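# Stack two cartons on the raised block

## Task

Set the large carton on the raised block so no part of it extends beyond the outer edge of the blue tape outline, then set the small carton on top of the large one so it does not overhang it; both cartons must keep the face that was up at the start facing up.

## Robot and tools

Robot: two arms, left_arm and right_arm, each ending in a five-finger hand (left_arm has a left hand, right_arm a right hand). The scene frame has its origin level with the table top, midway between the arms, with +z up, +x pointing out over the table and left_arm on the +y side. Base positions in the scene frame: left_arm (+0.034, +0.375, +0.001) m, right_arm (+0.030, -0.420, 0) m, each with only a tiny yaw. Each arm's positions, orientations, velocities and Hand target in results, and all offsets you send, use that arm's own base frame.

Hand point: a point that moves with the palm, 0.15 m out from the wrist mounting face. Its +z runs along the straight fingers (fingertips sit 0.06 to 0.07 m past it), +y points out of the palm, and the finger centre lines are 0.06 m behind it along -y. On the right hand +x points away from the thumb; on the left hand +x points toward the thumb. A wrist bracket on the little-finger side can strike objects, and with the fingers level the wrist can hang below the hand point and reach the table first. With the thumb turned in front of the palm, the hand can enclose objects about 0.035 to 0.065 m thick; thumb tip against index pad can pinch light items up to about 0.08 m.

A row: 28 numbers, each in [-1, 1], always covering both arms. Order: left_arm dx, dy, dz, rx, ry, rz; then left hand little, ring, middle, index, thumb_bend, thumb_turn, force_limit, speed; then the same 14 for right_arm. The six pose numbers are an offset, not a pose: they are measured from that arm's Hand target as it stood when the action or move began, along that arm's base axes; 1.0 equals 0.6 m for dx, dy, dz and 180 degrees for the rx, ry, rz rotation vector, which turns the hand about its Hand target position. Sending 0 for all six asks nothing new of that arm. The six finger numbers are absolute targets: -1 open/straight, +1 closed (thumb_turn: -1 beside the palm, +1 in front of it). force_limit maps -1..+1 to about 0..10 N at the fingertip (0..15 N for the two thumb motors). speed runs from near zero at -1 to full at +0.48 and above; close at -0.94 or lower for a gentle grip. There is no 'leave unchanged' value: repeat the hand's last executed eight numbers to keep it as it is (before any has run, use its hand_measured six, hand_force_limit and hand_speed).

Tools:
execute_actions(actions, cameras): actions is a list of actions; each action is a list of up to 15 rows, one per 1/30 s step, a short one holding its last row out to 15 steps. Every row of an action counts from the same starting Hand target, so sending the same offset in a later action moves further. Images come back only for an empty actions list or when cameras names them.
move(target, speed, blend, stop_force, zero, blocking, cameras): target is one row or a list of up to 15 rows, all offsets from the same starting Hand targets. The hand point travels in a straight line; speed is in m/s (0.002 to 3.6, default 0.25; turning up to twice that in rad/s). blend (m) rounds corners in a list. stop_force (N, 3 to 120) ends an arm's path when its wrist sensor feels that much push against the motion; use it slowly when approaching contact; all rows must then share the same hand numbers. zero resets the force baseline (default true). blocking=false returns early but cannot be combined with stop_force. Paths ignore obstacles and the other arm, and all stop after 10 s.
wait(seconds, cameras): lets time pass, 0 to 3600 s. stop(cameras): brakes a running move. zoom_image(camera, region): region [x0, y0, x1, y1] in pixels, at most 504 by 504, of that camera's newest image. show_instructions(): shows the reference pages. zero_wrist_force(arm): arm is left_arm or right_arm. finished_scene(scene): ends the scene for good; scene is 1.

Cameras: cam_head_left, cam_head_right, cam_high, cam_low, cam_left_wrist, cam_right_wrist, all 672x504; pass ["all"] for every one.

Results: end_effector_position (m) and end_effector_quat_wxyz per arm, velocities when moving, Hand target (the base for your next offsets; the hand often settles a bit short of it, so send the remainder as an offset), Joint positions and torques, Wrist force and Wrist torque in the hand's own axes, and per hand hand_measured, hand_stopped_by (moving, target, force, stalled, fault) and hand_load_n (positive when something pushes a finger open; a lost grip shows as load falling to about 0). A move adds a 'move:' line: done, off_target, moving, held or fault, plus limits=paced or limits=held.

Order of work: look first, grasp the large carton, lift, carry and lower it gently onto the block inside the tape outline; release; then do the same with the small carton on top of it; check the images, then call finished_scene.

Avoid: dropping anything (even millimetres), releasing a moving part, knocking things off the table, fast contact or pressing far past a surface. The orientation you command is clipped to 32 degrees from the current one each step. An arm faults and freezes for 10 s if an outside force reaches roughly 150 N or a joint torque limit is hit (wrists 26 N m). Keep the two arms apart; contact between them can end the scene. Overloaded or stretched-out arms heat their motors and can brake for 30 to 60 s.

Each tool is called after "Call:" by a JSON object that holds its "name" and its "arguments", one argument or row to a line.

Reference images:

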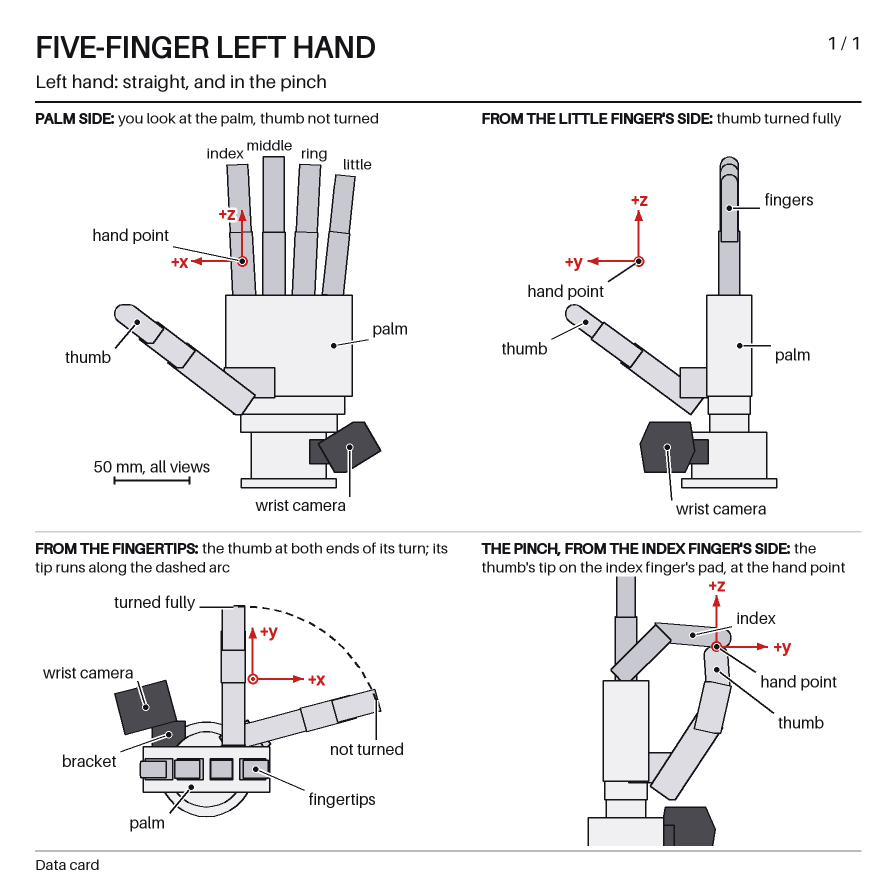

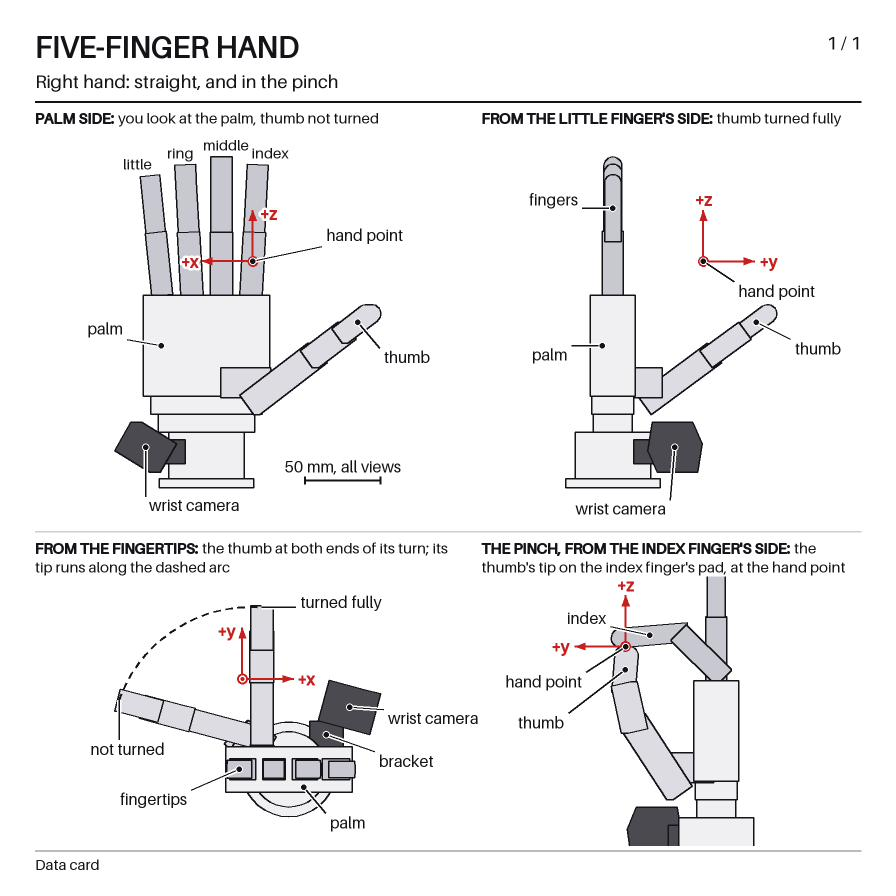

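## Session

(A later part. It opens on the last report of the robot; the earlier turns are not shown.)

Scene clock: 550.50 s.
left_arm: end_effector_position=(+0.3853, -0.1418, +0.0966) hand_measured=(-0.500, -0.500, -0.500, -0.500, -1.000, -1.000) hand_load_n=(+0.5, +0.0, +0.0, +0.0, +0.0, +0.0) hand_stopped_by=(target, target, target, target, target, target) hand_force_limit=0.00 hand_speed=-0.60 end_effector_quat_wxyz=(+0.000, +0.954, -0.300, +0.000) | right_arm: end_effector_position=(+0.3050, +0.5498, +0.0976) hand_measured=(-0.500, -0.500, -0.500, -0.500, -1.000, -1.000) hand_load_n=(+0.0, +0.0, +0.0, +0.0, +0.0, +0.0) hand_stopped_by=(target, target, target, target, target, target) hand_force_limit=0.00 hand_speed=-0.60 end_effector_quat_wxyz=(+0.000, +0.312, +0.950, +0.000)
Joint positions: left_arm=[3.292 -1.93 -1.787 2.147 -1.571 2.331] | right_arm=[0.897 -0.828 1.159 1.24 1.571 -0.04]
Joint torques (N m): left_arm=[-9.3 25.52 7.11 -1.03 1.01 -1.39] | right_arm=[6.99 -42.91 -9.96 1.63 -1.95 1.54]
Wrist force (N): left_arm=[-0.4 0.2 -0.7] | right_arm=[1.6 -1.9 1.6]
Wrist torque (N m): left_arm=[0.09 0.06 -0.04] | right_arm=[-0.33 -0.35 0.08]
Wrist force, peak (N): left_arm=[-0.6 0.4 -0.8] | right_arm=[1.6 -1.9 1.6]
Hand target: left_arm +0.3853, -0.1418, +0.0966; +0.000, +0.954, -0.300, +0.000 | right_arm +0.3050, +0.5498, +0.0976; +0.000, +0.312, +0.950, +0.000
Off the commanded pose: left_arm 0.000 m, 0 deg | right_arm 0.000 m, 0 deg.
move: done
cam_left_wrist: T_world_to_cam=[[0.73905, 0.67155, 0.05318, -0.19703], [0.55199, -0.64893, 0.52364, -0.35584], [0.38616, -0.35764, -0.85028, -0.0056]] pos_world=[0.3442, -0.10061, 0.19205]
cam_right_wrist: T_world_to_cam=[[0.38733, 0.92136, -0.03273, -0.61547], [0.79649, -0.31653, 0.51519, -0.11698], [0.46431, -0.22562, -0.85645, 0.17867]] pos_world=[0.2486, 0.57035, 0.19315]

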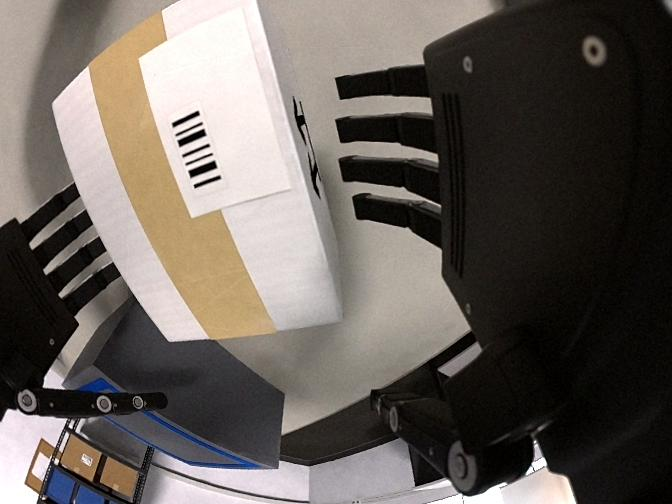

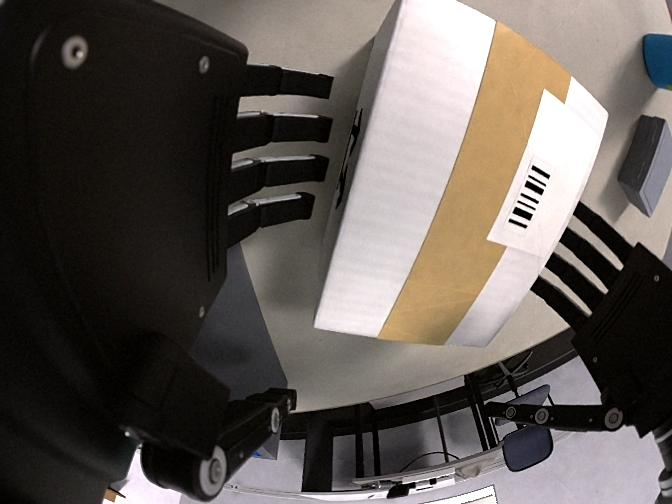

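Call:
{"name": "move", "arguments": {
  "target": [-0.0238, -0.0342, 0, 0, 0, 0, -0.5, -0.5, -0.5, -0.5, -1, -1, 0, -0.6, 0.0247, 0.0335, 0, 0, 0, 0, -0.5, -0.5, -0.5, -0.5, -1, -1, 0, -0.6],
  "speed": 0.008,
  "stop_force": 6,
  "cameras": ["cam_left_wrist", "cam_right_wrist"]
}}

Scene clock: 562.03 s.
left_arm: end_effector_position=(+0.3776, -0.1530, +0.0966) hand_measured=(-0.500, -0.500, -0.500, -0.500, -1.000, -1.000) hand_load_n=(+0.0, +0.0, +0.5, +0.0, +0.0, +0.0) hand_stopped_by=(target, target, target, target, target, target) hand_force_limit=0.00 hand_speed=-0.60 end_effector_quat_wxyz=(+0.000, +0.954, -0.300, +0.000) | right_arm: end_effector_position=(+0.3128, +0.5604, +0.0976) hand_measured=(-0.500, -0.500, -0.500, -0.500, -1.000, -1.000) hand_load_n=(+0.0, +0.0, +2.0, +0.5, +0.0, +0.0) hand_stopped_by=(target, target, target, target, target, target) hand_force_limit=0.00 hand_speed=-0.60 end_effector_quat_wxyz=(+0.000, +0.312, +0.950, +0.000)
Joint positions: left_arm=[3.266 -1.919 -1.804 2.152 -1.572 2.305] | right_arm=[0.898 -0.795 1.101 1.266 1.571 -0.039]
Joint torques (N m): left_arm=[8.56 22.45 20.32 -3.6 2.11 2.04] | right_arm=[1.32 -53.9 -10.81 -0.77 -2.08 -0.01]
Wrist force (N): left_arm=[-0.6 -5.0 -5.3] | right_arm=[0.9 -7.3 -3.4]
Wrist torque (N m): left_arm=[0.15 -0.05 0.00] | right_arm=[-0.08 -0.20 -0.08]
Wrist force, peak (N): left_arm=[-1.2 -8.0 -7.7] | right_arm=[1.1 -10.0 -5.1]
Hand target: left_arm +0.3776, -0.1530, +0.0966; +0.000, +0.954, -0.300, +0.000 (not the last commanded pose) | right_arm +0.3128, +0.5604, +0.0976; +0.000, +0.312, +0.950, +0.000 (not the last commanded pose)
Off the commanded pose: left_arm 0.011 m, 0 deg | right_arm 0.012 m, 0 deg.
move: contact (left_arm, right_arm)
cam_left_wrist: T_world_to_cam=[[0.73905, 0.67155, 0.05318, -0.18382], [0.55199, -0.64893, 0.52364, -0.35886], [0.38616, -0.35764, -0.85028, -0.00663]] pos_world=[0.3365, -0.11181, 0.19205]
cam_right_wrist: T_world_to_cam=[[0.38725, 0.92139, -0.03278, -0.62824], [0.79652, -0.31644, 0.51519, -0.1199], [0.46431, -0.22562, -0.85645, 0.17744]] pos_world=[0.2564, 0.58095, 0.19315]

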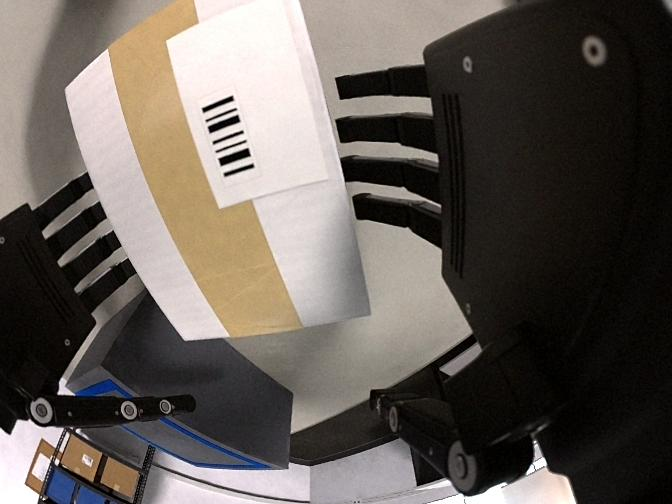

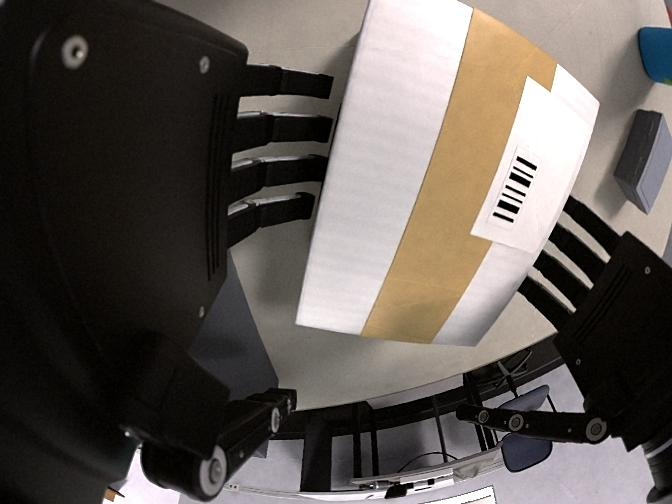

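Call:
{"name": "move", "arguments": {
  "target": [0, 0, 0, 0, 0, 0, 0.2, 0.2, 0.2, 0.2, -1, -1, -0.1, -0.95, 0, 0, 0, 0, 0, 0, 0.2, 0.2, 0.2, 0.2, -1, -1, -0.1, -0.95],
  "cameras": ["cam_left_wrist", "cam_right_wrist"]
}}

Scene clock: 571.37 s.
left_arm: end_effector_position=(+0.3776, -0.1529, +0.0966) hand_measured=(-0.308, -0.416, -0.470, -0.416, -1.000, -1.000) hand_load_n=(+4.5, +4.5, +4.0, +4.0, +0.0, +0.0) hand_stopped_by=(force, force, force, force, target, target) hand_force_limit=-0.10 hand_speed=-0.95 end_effector_quat_wxyz=(+0.000, +0.954, -0.300, +0.000) | right_arm: end_effector_position=(+0.3128, +0.5604, +0.0976) hand_measured=(-0.350, -0.440, -0.488, -0.436, -1.000, -1.000) hand_load_n=(+5.0, +5.5, +5.5, +5.5, +0.0, +0.0) hand_stopped_by=(force, force, force, force, target, target) hand_force_limit=-0.10 hand_speed=-0.95 end_effector_quat_wxyz=(+0.000, +0.312, +0.950, +0.000)
Joint positions: left_arm=[3.266 -1.919 -1.804 2.152 -1.572 2.305] | right_arm=[0.898 -0.795 1.101 1.266 1.571 -0.039]
Joint torques (N m): left_arm=[-1.03 28.33 12.65 -4.37 2.13 2.01] | right_arm=[-6.96 -53.7 -25.99 -1.8 -1.86 -1.29]
Wrist force (N): left_arm=[1.2 -21.4 2.3] | right_arm=[3.0 -20.6 3.5]
Wrist torque (N m): left_arm=[-0.24 0.14 0.57] | right_arm=[-0.20 -0.50 -0.42]
Wrist force, peak (N): left_arm=[1.3 -21.6 2.4] | right_arm=[2.9 -20.8 3.7]
Hand target: left_arm +0.3776, -0.1530, +0.0966; +0.000, +0.954, -0.300, +0.000 | right_arm +0.3128, +0.5604, +0.0976; +0.000, +0.312, +0.950, +0.000
Off the commanded pose: left_arm 0.000 m, 0 deg | right_arm 0.000 m, 0 deg.
move: done
cam_left_wrist: T_world_to_cam=[[0.73902, 0.67158, 0.05324, -0.18382], [0.55197, -0.64891, 0.52369, -0.35886], [0.38625, -0.35763, -0.85024, -0.00667]] pos_world=[0.3365, -0.11181, 0.19205]
cam_right_wrist: T_world_to_cam=[[0.38724, 0.92139, -0.03283, -0.62823], [0.7966, -0.31644, 0.51507, -0.1199], [0.4642, -0.22561, -0.85652, 0.17748]] pos_world=[0.2564, 0.58095, 0.19315]

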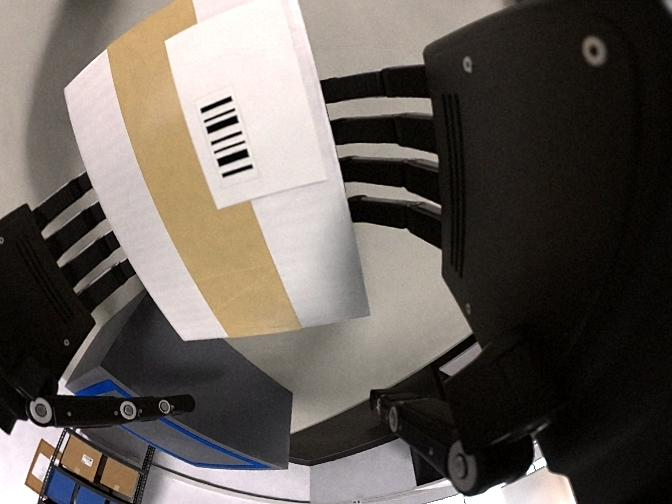

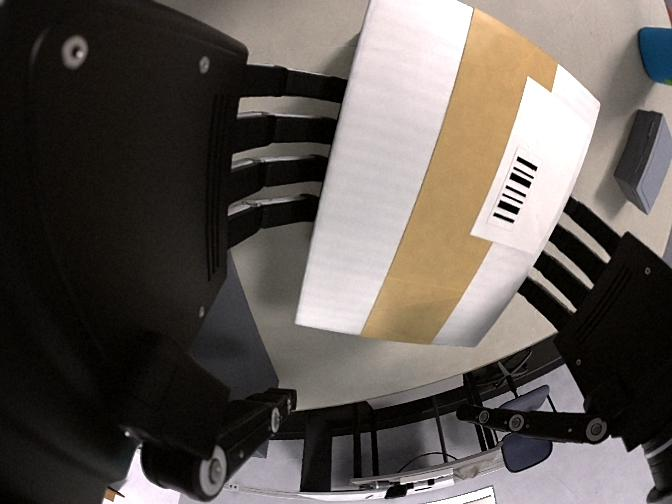

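Call:
{"name": "move", "arguments": {
  "target": [0, 0, 0.0333, 0, 0, 0, 0.2, 0.2, 0.2, 0.2, -1, -1, -0.1, -0.95, 0, 0, 0.0333, 0, 0, 0, 0.2, 0.2, 0.2, 0.2, -1, -1, -0.1, -0.95],
  "speed": 0.03,
  "cameras": ["cam_left_wrist", "cam_right_wrist", "cam_low"]
}}

Call:
{"name": "zoom_image", "arguments": {
  "camera": "cam_low",
  "region": [300, 190, 460, 310]
}}

Scene clock: 578.87 s.
left_arm: end_effector_position=(+0.3776, -0.1530, +0.1165) hand_measured=(-0.308, -0.416, -0.470, -0.416, -1.000, -1.000) hand_load_n=(+4.5, +4.0, +4.0, +4.0, +0.0, +0.0) hand_stopped_by=(force, force, force, force, target, target) hand_force_limit=-0.10 hand_speed=-0.95 end_effector_quat_wxyz=(+0.000, +0.954, -0.300, +0.000) | right_arm: end_effector_position=(+0.3128, +0.5604, +0.1175) hand_measured=(-0.350, -0.440, -0.488, -0.436, -1.000, -1.000) hand_load_n=(+5.0, +5.5, +5.5, +6.0, +0.0, +0.0) hand_stopped_by=(force, force, force, force, target, target) hand_force_limit=-0.10 hand_speed=-0.95 end_effector_quat_wxyz=(+0.000, +0.312, +0.950, +0.000)
Joint positions: left_arm=[3.266 -1.893 -1.78 2.103 -1.572 2.305] | right_arm=[0.898 -0.81 1.074 1.307 1.571 -0.039]
Joint torques (N m): left_arm=[-13.43 37.08 18.41 -7.08 3.16 1.49] | right_arm=[-6.88 -59.33 -29.84 -0.76 -2.32 -1.15]
Wrist force (N): left_arm=[0.9 -21.2 1.9] | right_arm=[2.9 -20.5 3.9]
Wrist torque (N m): left_arm=[-0.21 0.14 0.57] | right_arm=[-0.18 -0.47 -0.44]
Wrist force, peak (N): left_arm=[1.5 -21.7 2.2] | right_arm=[3.1 -21.2 4.6]
Hand target: left_arm +0.3776, -0.1530, +0.1166; +0.000, +0.954, -0.300, +0.000 | right_arm +0.3128, +0.5604, +0.1176; +0.000, +0.312, +0.950, +0.000
Off the commanded pose: left_arm 0.000 m, 0 deg | right_arm 0.000 m, 0 deg.
move: done
cam_left_wrist: T_world_to_cam=[[0.73905, 0.67155, 0.05318, -0.18488], [0.55199, -0.64893, 0.52364, -0.36928], [0.38616, -0.35764, -0.85028, 0.01029]] pos_world=[0.3365, -0.11181, 0.21195]
cam_right_wrist: T_world_to_cam=[[0.38725, 0.92139, -0.03278, -0.62763], [0.79652, -0.31644, 0.51519, -0.13028], [0.46431, -0.22562, -0.85645, 0.19453]] pos_world=[0.2565, 0.58095, 0.21315]
Images, in order (width x height): cam_low 672x504, cam_left_wrist 672x504, cam_right_wrist 672x504.

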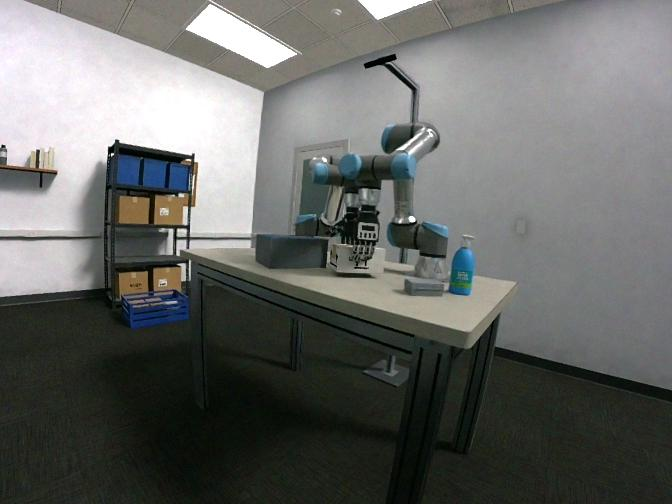

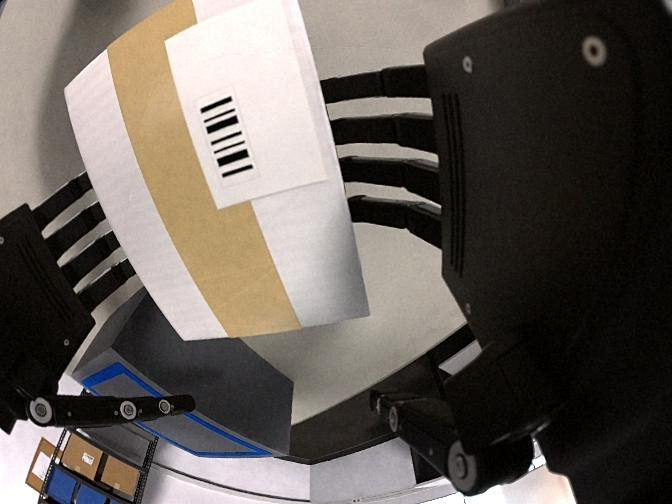

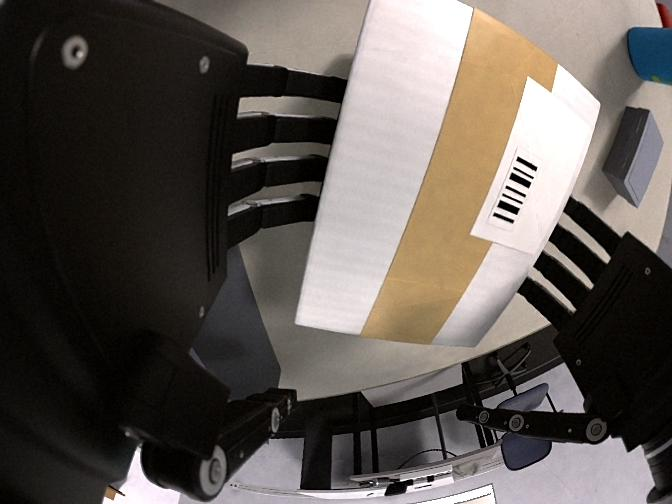

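Scaled by 3.150.

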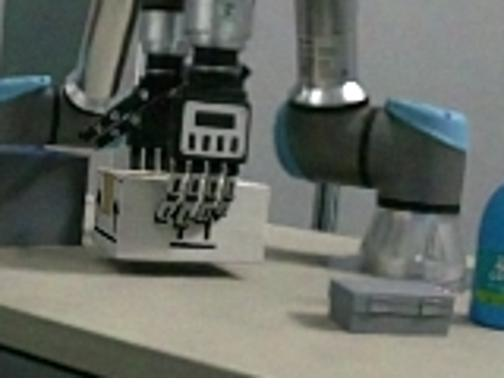

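Call:
{"name": "move", "arguments": {
  "target": [0, 0, 0.25, 0, 0, 0, 0.2, 0.2, 0.2, 0.2, -1, -1, -0.1, -0.95, 0, 0, 0.25, 0, 0, 0, 0.2, 0.2, 0.2, 0.2, -1, -1, -0.1, -0.95],
  "speed": 0.08,
  "cameras": ["cam_high", "cam_low"]
}}

Scene clock: 592.03 s.
left_arm: end_effector_position=(+0.3776, -0.1530, +0.2666) hand_measured=(-0.308, -0.416, -0.470, -0.416, -1.000, -1.000) hand_load_n=(+5.0, +4.5, +4.0, +4.5, +0.0, +0.0) hand_stopped_by=(force, force, force, force, target, target) hand_force_limit=-0.10 hand_speed=-0.95 end_effector_quat_wxyz=(+0.000, +0.954, -0.300, +0.000) | right_arm: end_effector_position=(+0.3128, +0.5604, +0.2675) hand_measured=(-0.350, -0.440, -0.488, -0.436, -1.000, -1.000) hand_load_n=(+5.5, +6.0, +6.5, +6.5, +0.0, -0.5) hand_stopped_by=(force, force, force, force, target, target) hand_force_limit=-0.10 hand_speed=-0.95 end_effector_quat_wxyz=(+0.000, +0.312, +0.950, +0.000)
Joint positions: left_arm=[3.266 -1.773 -1.527 1.73 -1.571 2.305] | right_arm=[0.898 -0.848 0.755 1.665 1.571 -0.039]
Joint torques (N m): left_arm=[2.33 37.13 21.61 -7.18 2.66 2.09] | right_arm=[-0.91 -42.92 -28.19 -1.49 0.72 1.32]
Wrist force (N): left_arm=[0.3 -23.2 2.2] | right_arm=[2.3 -22.9 4.5]
Wrist torque (N m): left_arm=[-0.17 0.18 0.64] | right_arm=[-0.19 -0.48 -0.51]
Wrist force, peak (N): left_arm=[0.1 -23.6 1.4] | right_arm=[2.2 -23.1 4.5]
Hand target: left_arm +0.3776, -0.1530, +0.2666; +0.000, +0.954, -0.300, +0.000 | right_arm +0.3128, +0.5604, +0.2676; +0.000, +0.312, +0.950, +0.000
Off the commanded pose: left_arm 0.000 m, 0 deg | right_arm 0.000 m, 0 deg.
move: done

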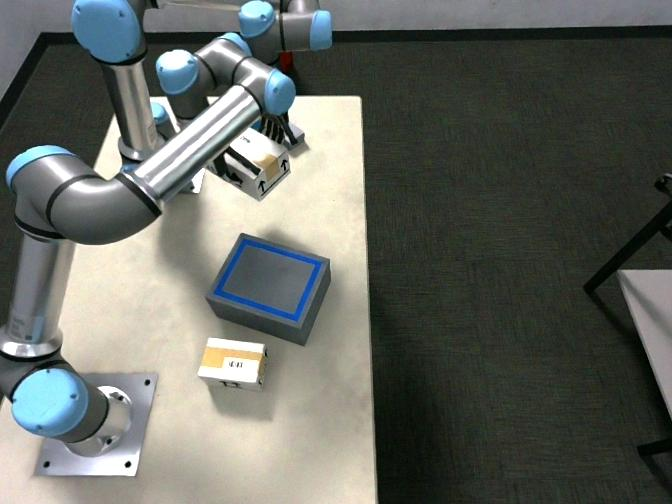

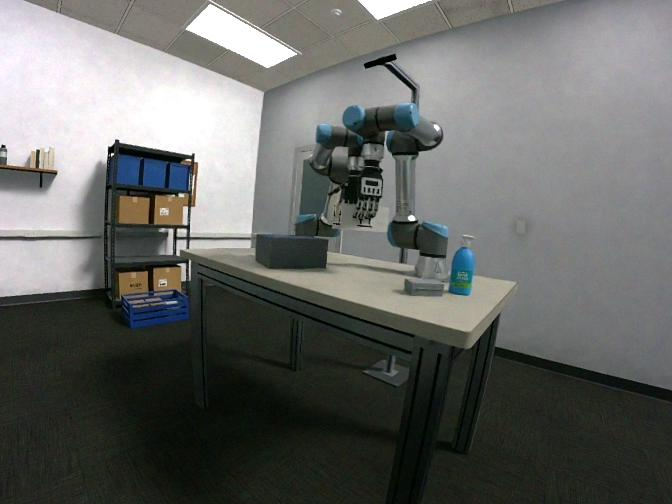

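Call:
{"name": "zoom_image", "arguments": {
  "camera": "cam_high",
  "region": [190, 100, 330, 220]
}}

Scaled by 3.600.

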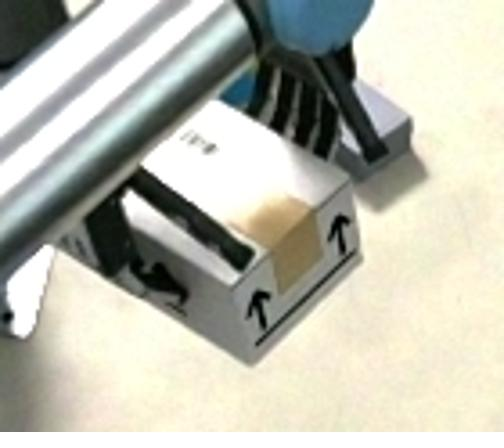

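Call:
{"name": "move", "arguments": {
  "target": [0.02933, -0.11717, 0, 0, 0, 0.02361, 0.2, 0.2, 0.2, 0.2, -1, -1, -0.1, -0.95, 0.0355, -0.1241, 0, 0, 0, 0.02361, 0.2, 0.2, 0.2, 0.2, -1, -1, -0.1, -0.95],
  "speed": 0.06
}}

Scene clock: 638.83 s.
left_arm: end_effector_position=(+0.3952, -0.2232, +0.2666) hand_measured=(-0.308, -0.416, -0.470, -0.416, -1.000, -1.000) hand_load_n=(+5.5, +5.0, +4.5, +5.0, +0.0, +0.0) hand_stopped_by=(force, force, force, force, target, target) hand_force_limit=-0.10 hand_speed=-0.95 end_effector_quat_wxyz=(+0.000, +0.964, -0.265, +0.000) | right_arm: end_effector_position=(+0.3341, +0.4860, +0.2676) hand_measured=(-0.350, -0.440, -0.488, -0.436, -1.000, -1.000) hand_load_n=(+6.5, +7.0, +7.0, +7.5, +0.0, +0.0) hand_stopped_by=(force, force, force, force, target, target) hand_force_limit=-0.10 hand_speed=-0.95 end_effector_quat_wxyz=(+0.000, +0.276, +0.961, +0.000)
Joint positions: left_arm=[3.086 -1.854 -1.425 1.709 -1.572 2.05] | right_arm=[0.767 -1.027 1.049 1.55 1.571 -0.243]
Joint torques (N m): left_arm=[-17.47 26.27 23.42 -6.32 4.05 -1.73] | right_arm=[-7.27 -50.62 -15.87 -4.85 -4.54 -2.01]
Wrist force (N): left_arm=[-1.1 -25.8 1.6] | right_arm=[1.1 -25.7 4.3]
Wrist torque (N m): left_arm=[0.03 0.22 0.81] | right_arm=[-0.05 -0.44 -0.44]
Wrist force, peak (N): left_arm=[-0.8 -26.7 1.3] | right_arm=[1.5 -26.5 4.8]
Hand target: left_arm +0.3952, -0.2233, +0.2666; +0.000, +0.964, -0.265, +0.000 | right_arm +0.3341, +0.4859, +0.2676; +0.000, +0.276, +0.961, +0.000
Off the commanded pose: left_arm 0.000 m, 0 deg | right_arm 0.000 m, 0 deg.
move: done

Call:
{"name": "move", "arguments": {
  "target": [0.0289, -0.1170, 0, 0, 0, 0.02361, 0.2, 0.2, 0.2, 0.2, -1, -1, -0.1, -0.95, 0.0354, -0.1236, 0, 0, 0, 0.02361, 0.2, 0.2, 0.2, 0.2, -1, -1, -0.1, -0.95],
  "speed": 0.06
}}

Call:
{"name": "move", "arguments": {
  "target": [0.0286, -0.1173, 0, 0, 0, 0.02361, 0.2, 0.2, 0.2, 0.2, -1, -1, -0.1, -0.95, 0.0354, -0.1231, 0, 0, 0, 0.02361, 0.2, 0.2, 0.2, 0.2, -1, -1, -0.1, -0.95],
  "speed": 0.06,
  "cameras": ["cam_high"]
}}

Scene clock: 647.70 s.
left_arm: end_effector_position=(+0.4125, -0.2934, +0.2666) hand_measured=(-0.308, -0.416, -0.470, -0.416, -1.000, -1.000) hand_load_n=(+6.0, +6.0, +5.0, +5.0, +0.0, +0.0) hand_stopped_by=(force, force, force, force, target, target) hand_force_limit=-0.10 hand_speed=-0.95 end_effector_quat_wxyz=(+0.000, +0.973, -0.229, +0.000) | right_arm: end_effector_position=(+0.3553, +0.4118, +0.2676) hand_measured=(-0.350, -0.440, -0.488, -0.436, -1.000, -1.000) hand_load_n=(+7.0, +8.0, +8.0, +8.5, +0.0, +0.0) hand_stopped_by=(force, force, force, force, target, target) hand_force_limit=-0.10 hand_speed=-0.95 end_effector_quat_wxyz=(+0.000, +0.241, +0.971, +0.000)
Joint positions: left_arm=[2.927 -1.956 -1.286 1.672 -1.572 1.818] | right_arm=[0.612 -1.162 1.251 1.482 1.571 -0.473]
Joint torques (N m): left_arm=[-20.76 31.57 24.62 -5.03 5.39 -1.58] | right_arm=[-4.3 -45.21 -17.36 -4.72 -6.52 -1.91]
Wrist force (N): left_arm=[-2.0 -28.1 2.0] | right_arm=[0.4 -28.2 5.0]
Wrist torque (N m): left_arm=[0.09 0.21 0.92] | right_arm=[-0.02 -0.51 -0.47]
Wrist force, peak (N): left_arm=[-1.5 -28.7 2.0] | right_arm=[0.4 -29.2 5.0]
Hand target: left_arm +0.4125, -0.2935, +0.2666; +0.000, +0.974, -0.229, +0.000 | right_arm +0.3553, +0.4118, +0.2676; +0.000, +0.241, +0.971, +0.000
Off the commanded pose: left_arm 0.000 m, 0 deg | right_arm 0.000 m, 0 deg.
move: done

Scene clock: 649.47 s.
left_arm: end_effector_position=(+0.4297, -0.3638, +0.2666) hand_measured=(-0.308, -0.416, -0.470, -0.418, -1.000, -1.000) hand_load_n=(+6.5, +6.0, +5.5, +6.0, +0.0, +0.0) hand_stopped_by=(force, force, force, force, target, target) hand_force_limit=-0.10 hand_speed=-0.95 end_effector_quat_wxyz=(+0.000, +0.981, -0.192, +0.000) | right_arm: end_effector_position=(+0.3766, +0.3379, +0.2676) hand_measured=(-0.350, -0.440, -0.488, -0.436, -1.000, -1.000) hand_load_n=(+8.0, +8.5, +8.5, +9.0, +0.0, +0.0) hand_stopped_by=(force, force, force, force, target, target) hand_force_limit=-0.10 hand_speed=-0.95 end_effector_quat_wxyz=(+0.000, +0.204, +0.979, +0.000)
Joint positions: left_arm=[2.792 -2.081 -1.102 1.613 -1.572 1.608] | right_arm=[0.43 -1.264 1.391 1.444 1.571 -0.729]
Joint torques (N m): left_arm=[-22.26 36.71 26.59 -3.34 5.95 -1.77] | right_arm=[-1.18 -39.56 -17.17 -3.8 -8.75 -1.98]
Wrist force (N): left_arm=[-3.0 -30.6 1.0] | right_arm=[-0.4 -30.5 4.2]
Wrist torque (N m): left_arm=[0.19 0.18 1.03] | right_arm=[0.09 -0.54 -0.52]
Wrist force, peak (N): left_arm=[-2.4 -31.3 0.9] | right_arm=[-0.2 -31.3 5.1]
Hand target: left_arm +0.4297, -0.3638, +0.2666; +0.000, +0.981, -0.192, +0.000 | right_arm +0.3766, +0.3379, +0.2676; +0.000, +0.204, +0.979, +0.000
Off the commanded pose: left_arm 0.000 m, 0 deg | right_arm 0.000 m, 0 deg.
move: done

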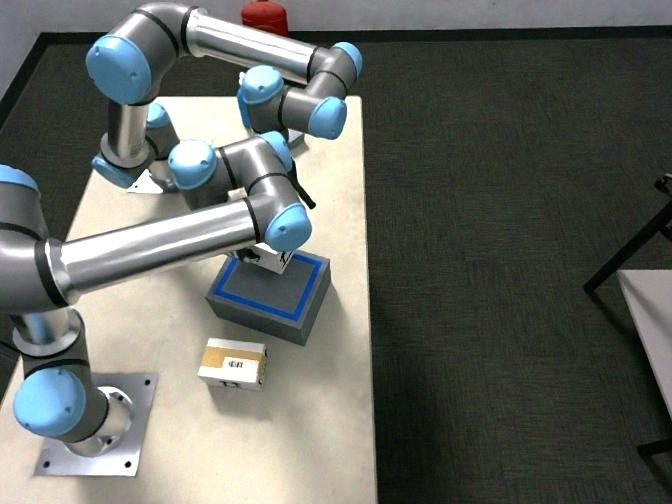

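Call:
{"name": "move", "arguments": {
  "target": [0.0284, -0.1163, 0, 0, 0, 0.02361, 0.2, 0.2, 0.2, 0.2, -1, -1, -0.1, -0.95, 0.0352, -0.1225, 0, 0, 0, 0.02361, 0.2, 0.2, 0.2, 0.2, -1, -1, -0.1, -0.95],
  "speed": 0.06,
  "cameras": ["all"]
}}

Call:
{"name": "zoom_image", "arguments": {
  "camera": "cam_high",
  "region": [190, 200, 350, 350]
}}

Call:
{"name": "zoom_image", "arguments": {
  "camera": "cam_right_wrist",
  "region": [220, 0, 672, 440]
}}

Call:
{"name": "zoom_image", "arguments": {
  "camera": "cam_left_wrist",
  "region": [0, 0, 440, 440]
}}

Scene clock: 659.37 s.
left_arm: end_effector_position=(+0.4467, -0.4336, +0.2666) hand_measured=(-0.308, -0.416, -0.470, -0.418, -1.000, -1.000) hand_load_n=(+6.5, +6.0, +5.0, +5.0, -0.5, +0.0) hand_stopped_by=(force, force, force, force, target, target) hand_force_limit=-0.10 hand_speed=-0.95 end_effector_quat_wxyz=(+0.000, +0.988, -0.156, +0.000) | right_arm: end_effector_position=(+0.3977, +0.2644, +0.2676) hand_measured=(-0.350, -0.440, -0.488, -0.436, -1.000, -1.000) hand_load_n=(+7.0, +8.0, +8.5, +9.0, +0.0, +0.0) hand_stopped_by=(force, force, force, force, target, target) hand_force_limit=-0.10 hand_speed=-0.95 end_effector_quat_wxyz=(+0.000, +0.168, +0.986, +0.000)
Joint positions: left_arm=[2.678 -2.235 -0.856 1.52 -1.572 1.42] | right_arm=[0.229 -1.331 1.479 1.423 1.571 -1.005]
Joint torques (N m): left_arm=[-22.22 42.7 28.87 -2.08 5.57 -1.84] | right_arm=[-0.97 -36.99 -14.68 -2.15 -9.96 -2.04]
Wrist force (N): left_arm=[-3.4 -29.6 1.9] | right_arm=[-0.6 -29.6 4.7]
Wrist torque (N m): left_arm=[0.18 0.21 1.00] | right_arm=[0.14 -0.57 -0.46]
Wrist force, peak (N): left_arm=[-2.8 -31.3 0.7] | right_arm=[-0.3 -31.1 5.0]
Hand target: left_arm +0.4467, -0.4336, +0.2666; +0.000, +0.988, -0.156, +0.000 | right_arm +0.3977, +0.2644, +0.2676; +0.000, +0.168, +0.986, +0.000
Off the commanded pose: left_arm 0.000 m, 0 deg | right_arm 0.000 m, 0 deg.
move: done
cam_left_wrist: T_world_to_cam=[[0.51041, 0.85828, 0.0532, 0.12767], [0.71759, -0.4592, 0.52365, -0.65986], [0.47386, -0.2291, -0.85027, 0.02741]] pos_world=[0.39535, -0.4063, 0.36205]
cam_right_wrist: T_world_to_cam=[[0.10105, 0.99434, -0.03283, -0.28837], [0.85426, -0.0698, 0.51514, -0.45695], [0.50993, -0.0801, -0.85648, 0.16022]] pos_world=[0.33779, 0.26767, 0.36315]

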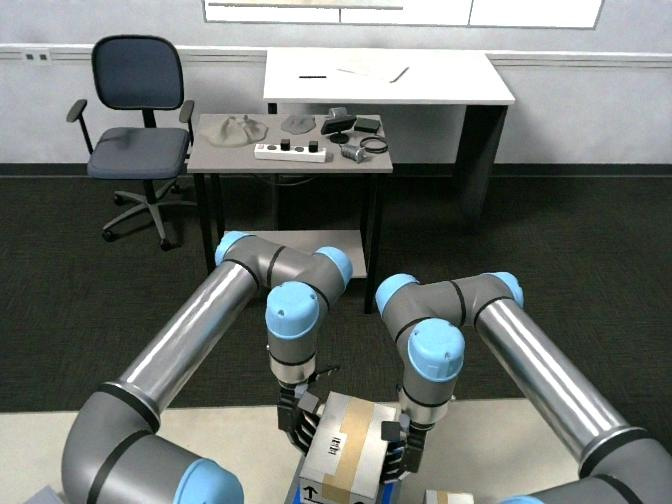

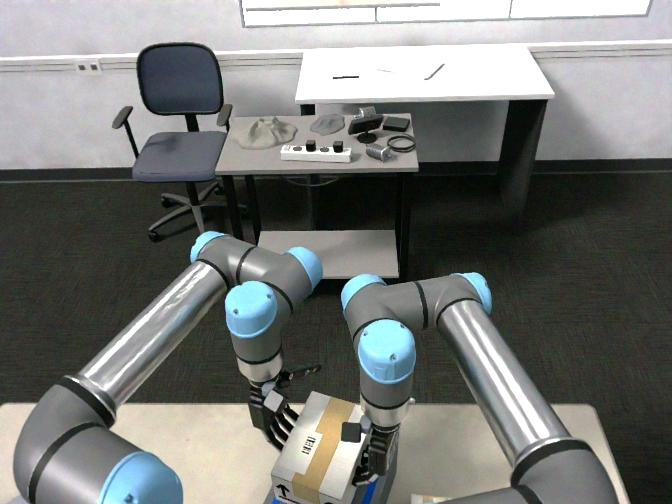

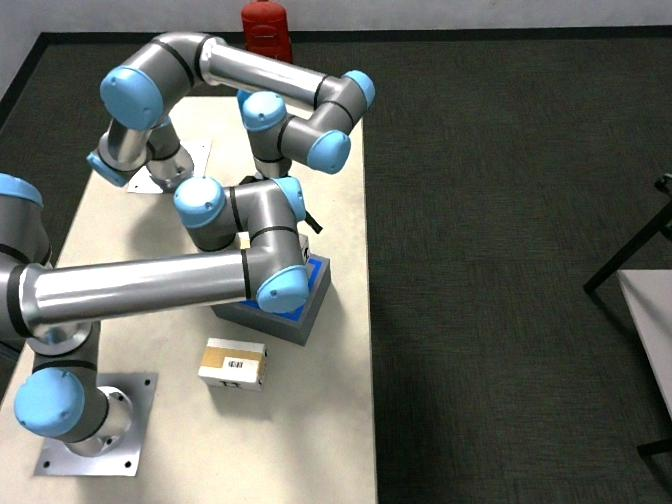

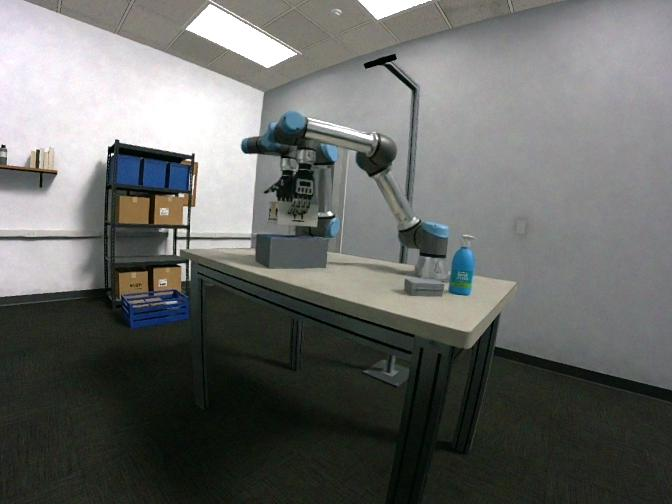

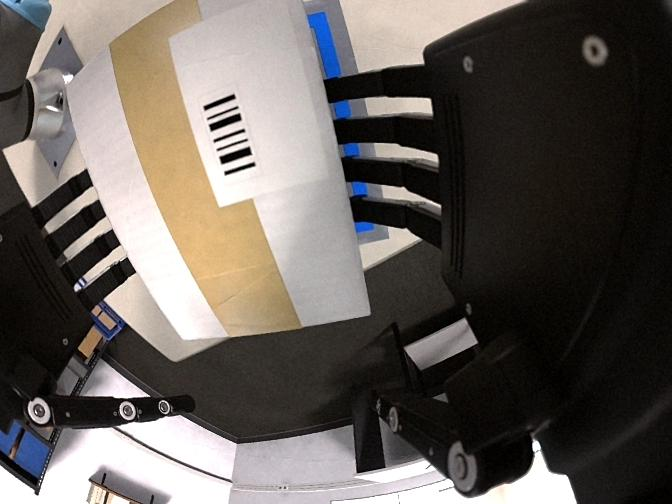

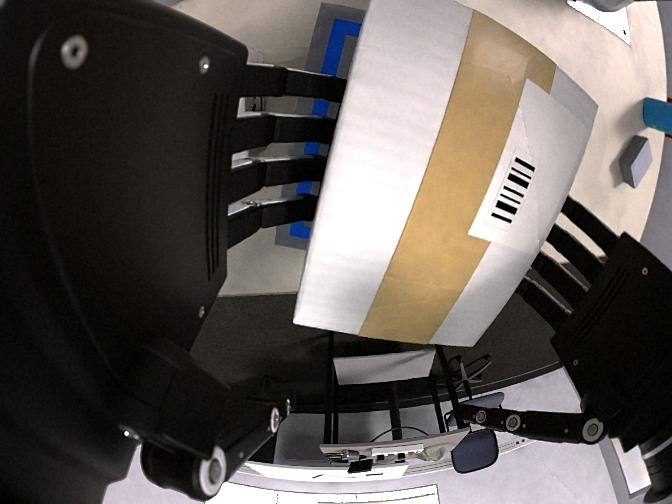

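Scaled by 3.150.

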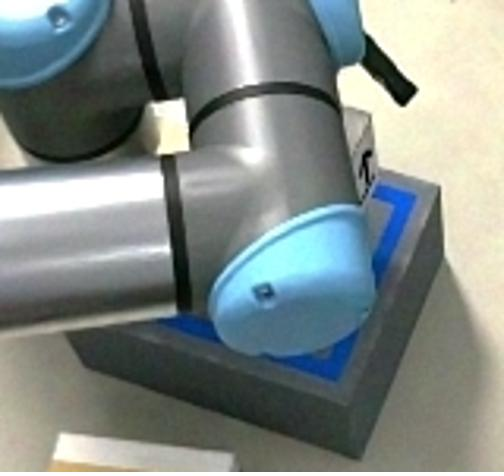

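Scaled by 1.115 from the camera's image (finer frame: 960x720).

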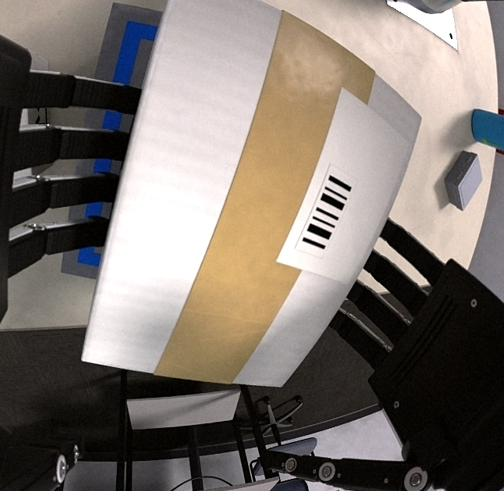

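Scaled by 1.145 from the camera's image (finer frame: 960x720).

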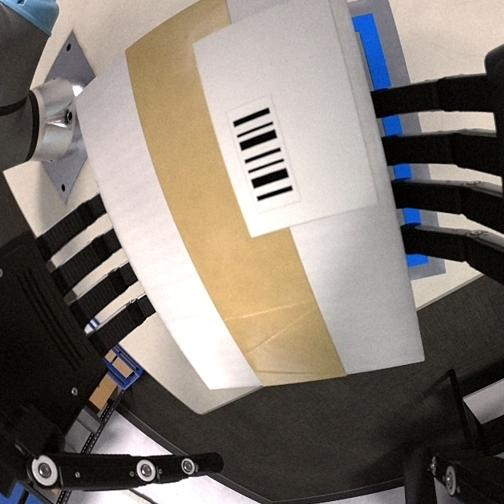

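Call:
{"name": "move", "arguments": {
  "target": [-0.0077, 0.0020, -0.0583, 0, 0, 0.00944, 0.2, 0.2, 0.2, 0.2, -1, -1, -0.1, -0.95, -0.0045, -0.0023, -0.0583, 0, 0, 0.00944, 0.2, 0.2, 0.2, 0.2, -1, -1, -0.1, -0.95],
  "speed": 0.05,
  "cameras": ["cam_high", "cam_low", "cam_left_wrist", "cam_right_wrist"]
}}

Call:
{"name": "zoom_image", "arguments": {
  "camera": "cam_low",
  "region": [220, 160, 380, 290]
}}

Scene clock: 722.13 s.
left_arm: end_effector_position=(+0.4421, -0.4324, +0.2316) hand_measured=(-0.308, -0.416, -0.470, -0.418, -1.000, -1.000) hand_load_n=(+5.0, +4.5, +3.5, +4.0, +0.0, +0.0) hand_stopped_by=(force, force, force, force, target, target) hand_force_limit=-0.10 hand_speed=-0.95 end_effector_quat_wxyz=(+0.000, +0.990, -0.141, +0.000) | right_arm: end_effector_position=(+0.3950, +0.2630, +0.2326) hand_measured=(-0.350, -0.440, -0.488, -0.436, -1.000, -1.000) hand_load_n=(+3.5, +5.5, +6.5, +7.0, +0.0, +0.0) hand_stopped_by=(force, force, force, force, target, target) hand_force_limit=-0.10 hand_speed=-0.95 end_effector_quat_wxyz=(+0.000, +0.153, +0.988, +0.000)
Joint positions: left_arm=[2.674 -2.218 -0.973 1.621 -1.572 1.386] | right_arm=[0.222 -1.322 1.558 1.335 1.571 -1.041]
Joint torques (N m): left_arm=[-17.52 56.26 9.99 0.26 6.05 -1.57] | right_arm=[-3.25 -24.25 -12.88 -0.79 -3.15 -1.8]
Wrist force (N): left_arm=[-2.0 -20.4 1.7] | right_arm=[0.5 -20.0 4.9]
Wrist torque (N m): left_arm=[0.02 0.14 0.68] | right_arm=[0.07 -0.58 -0.17]
Wrist force, peak (N): left_arm=[-3.2 -29.9 0.9] | right_arm=[-0.6 -30.0 5.0]
Hand target: left_arm +0.4421, -0.4324, +0.2316; +0.000, +0.990, -0.141, +0.000 | right_arm +0.3950, +0.2630, +0.2326; +0.000, +0.153, +0.988, +0.000
Off the commanded pose: left_arm 0.000 m, 0 deg | right_arm 0.000 m, 0 deg.
move: done
cam_left_wrist: T_world_to_cam=[[0.4848, 0.873, 0.0532, 0.14855], [0.73085, -0.43777, 0.52365, -0.6343], [0.48044, -0.21499, -0.85027, 0.00329]] pos_world=[0.38998, -0.40665, 0.32705]
cam_right_wrist: T_world_to_cam=[[0.07148, 0.9969, -0.0328, -0.27686], [0.85592, -0.04442, 0.51519, -0.44416], [0.51214, -0.0649, -0.85645, 0.12669]] pos_world=[0.33508, 0.26449, 0.32825]

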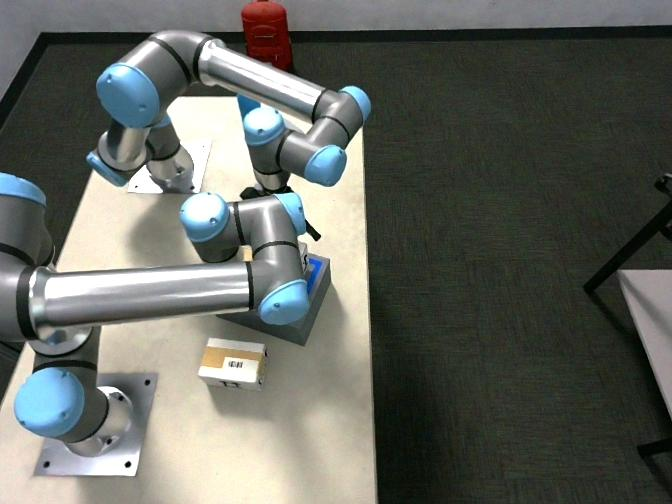

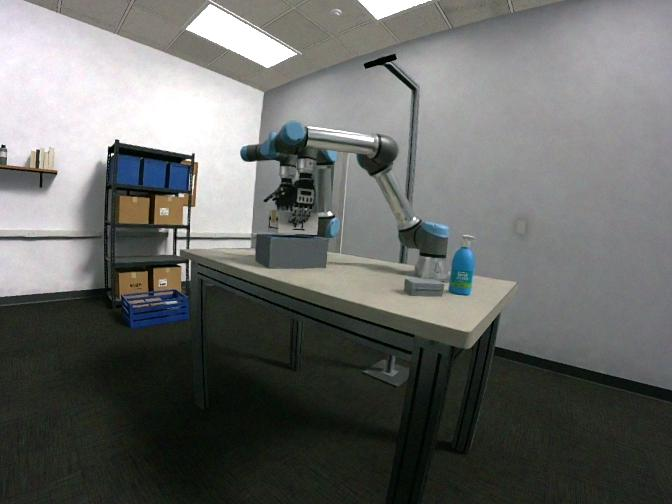

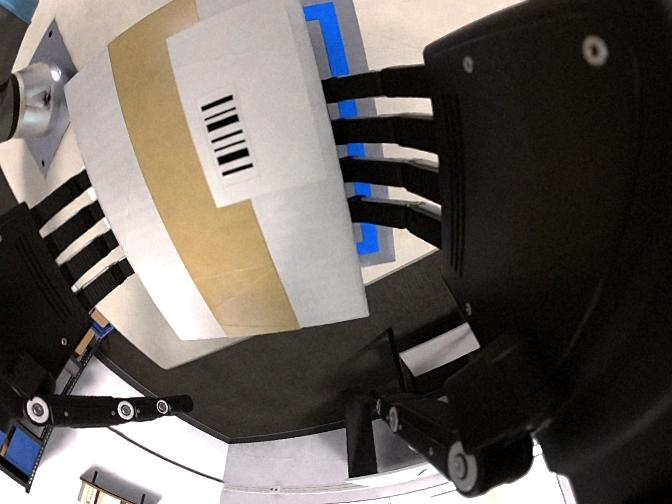

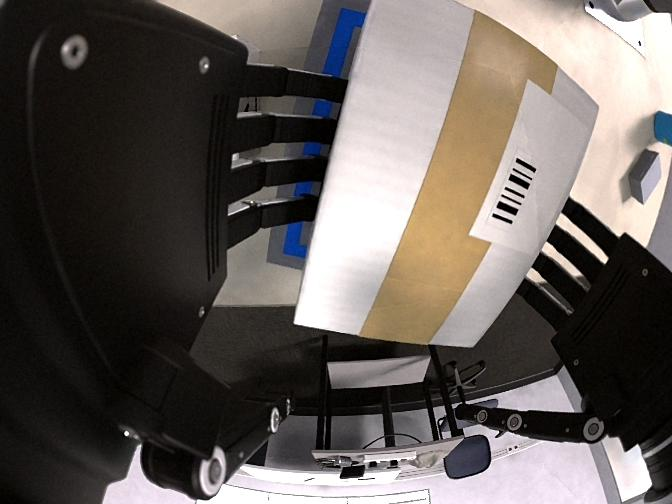

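Scaled by 3.150.

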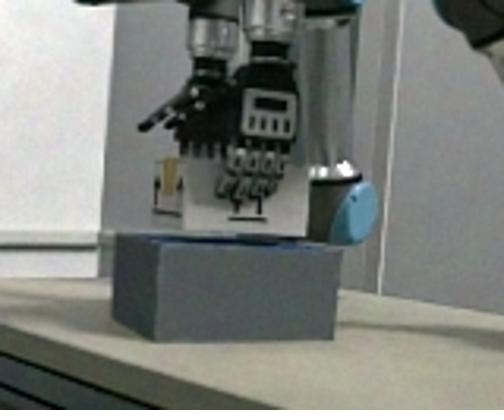

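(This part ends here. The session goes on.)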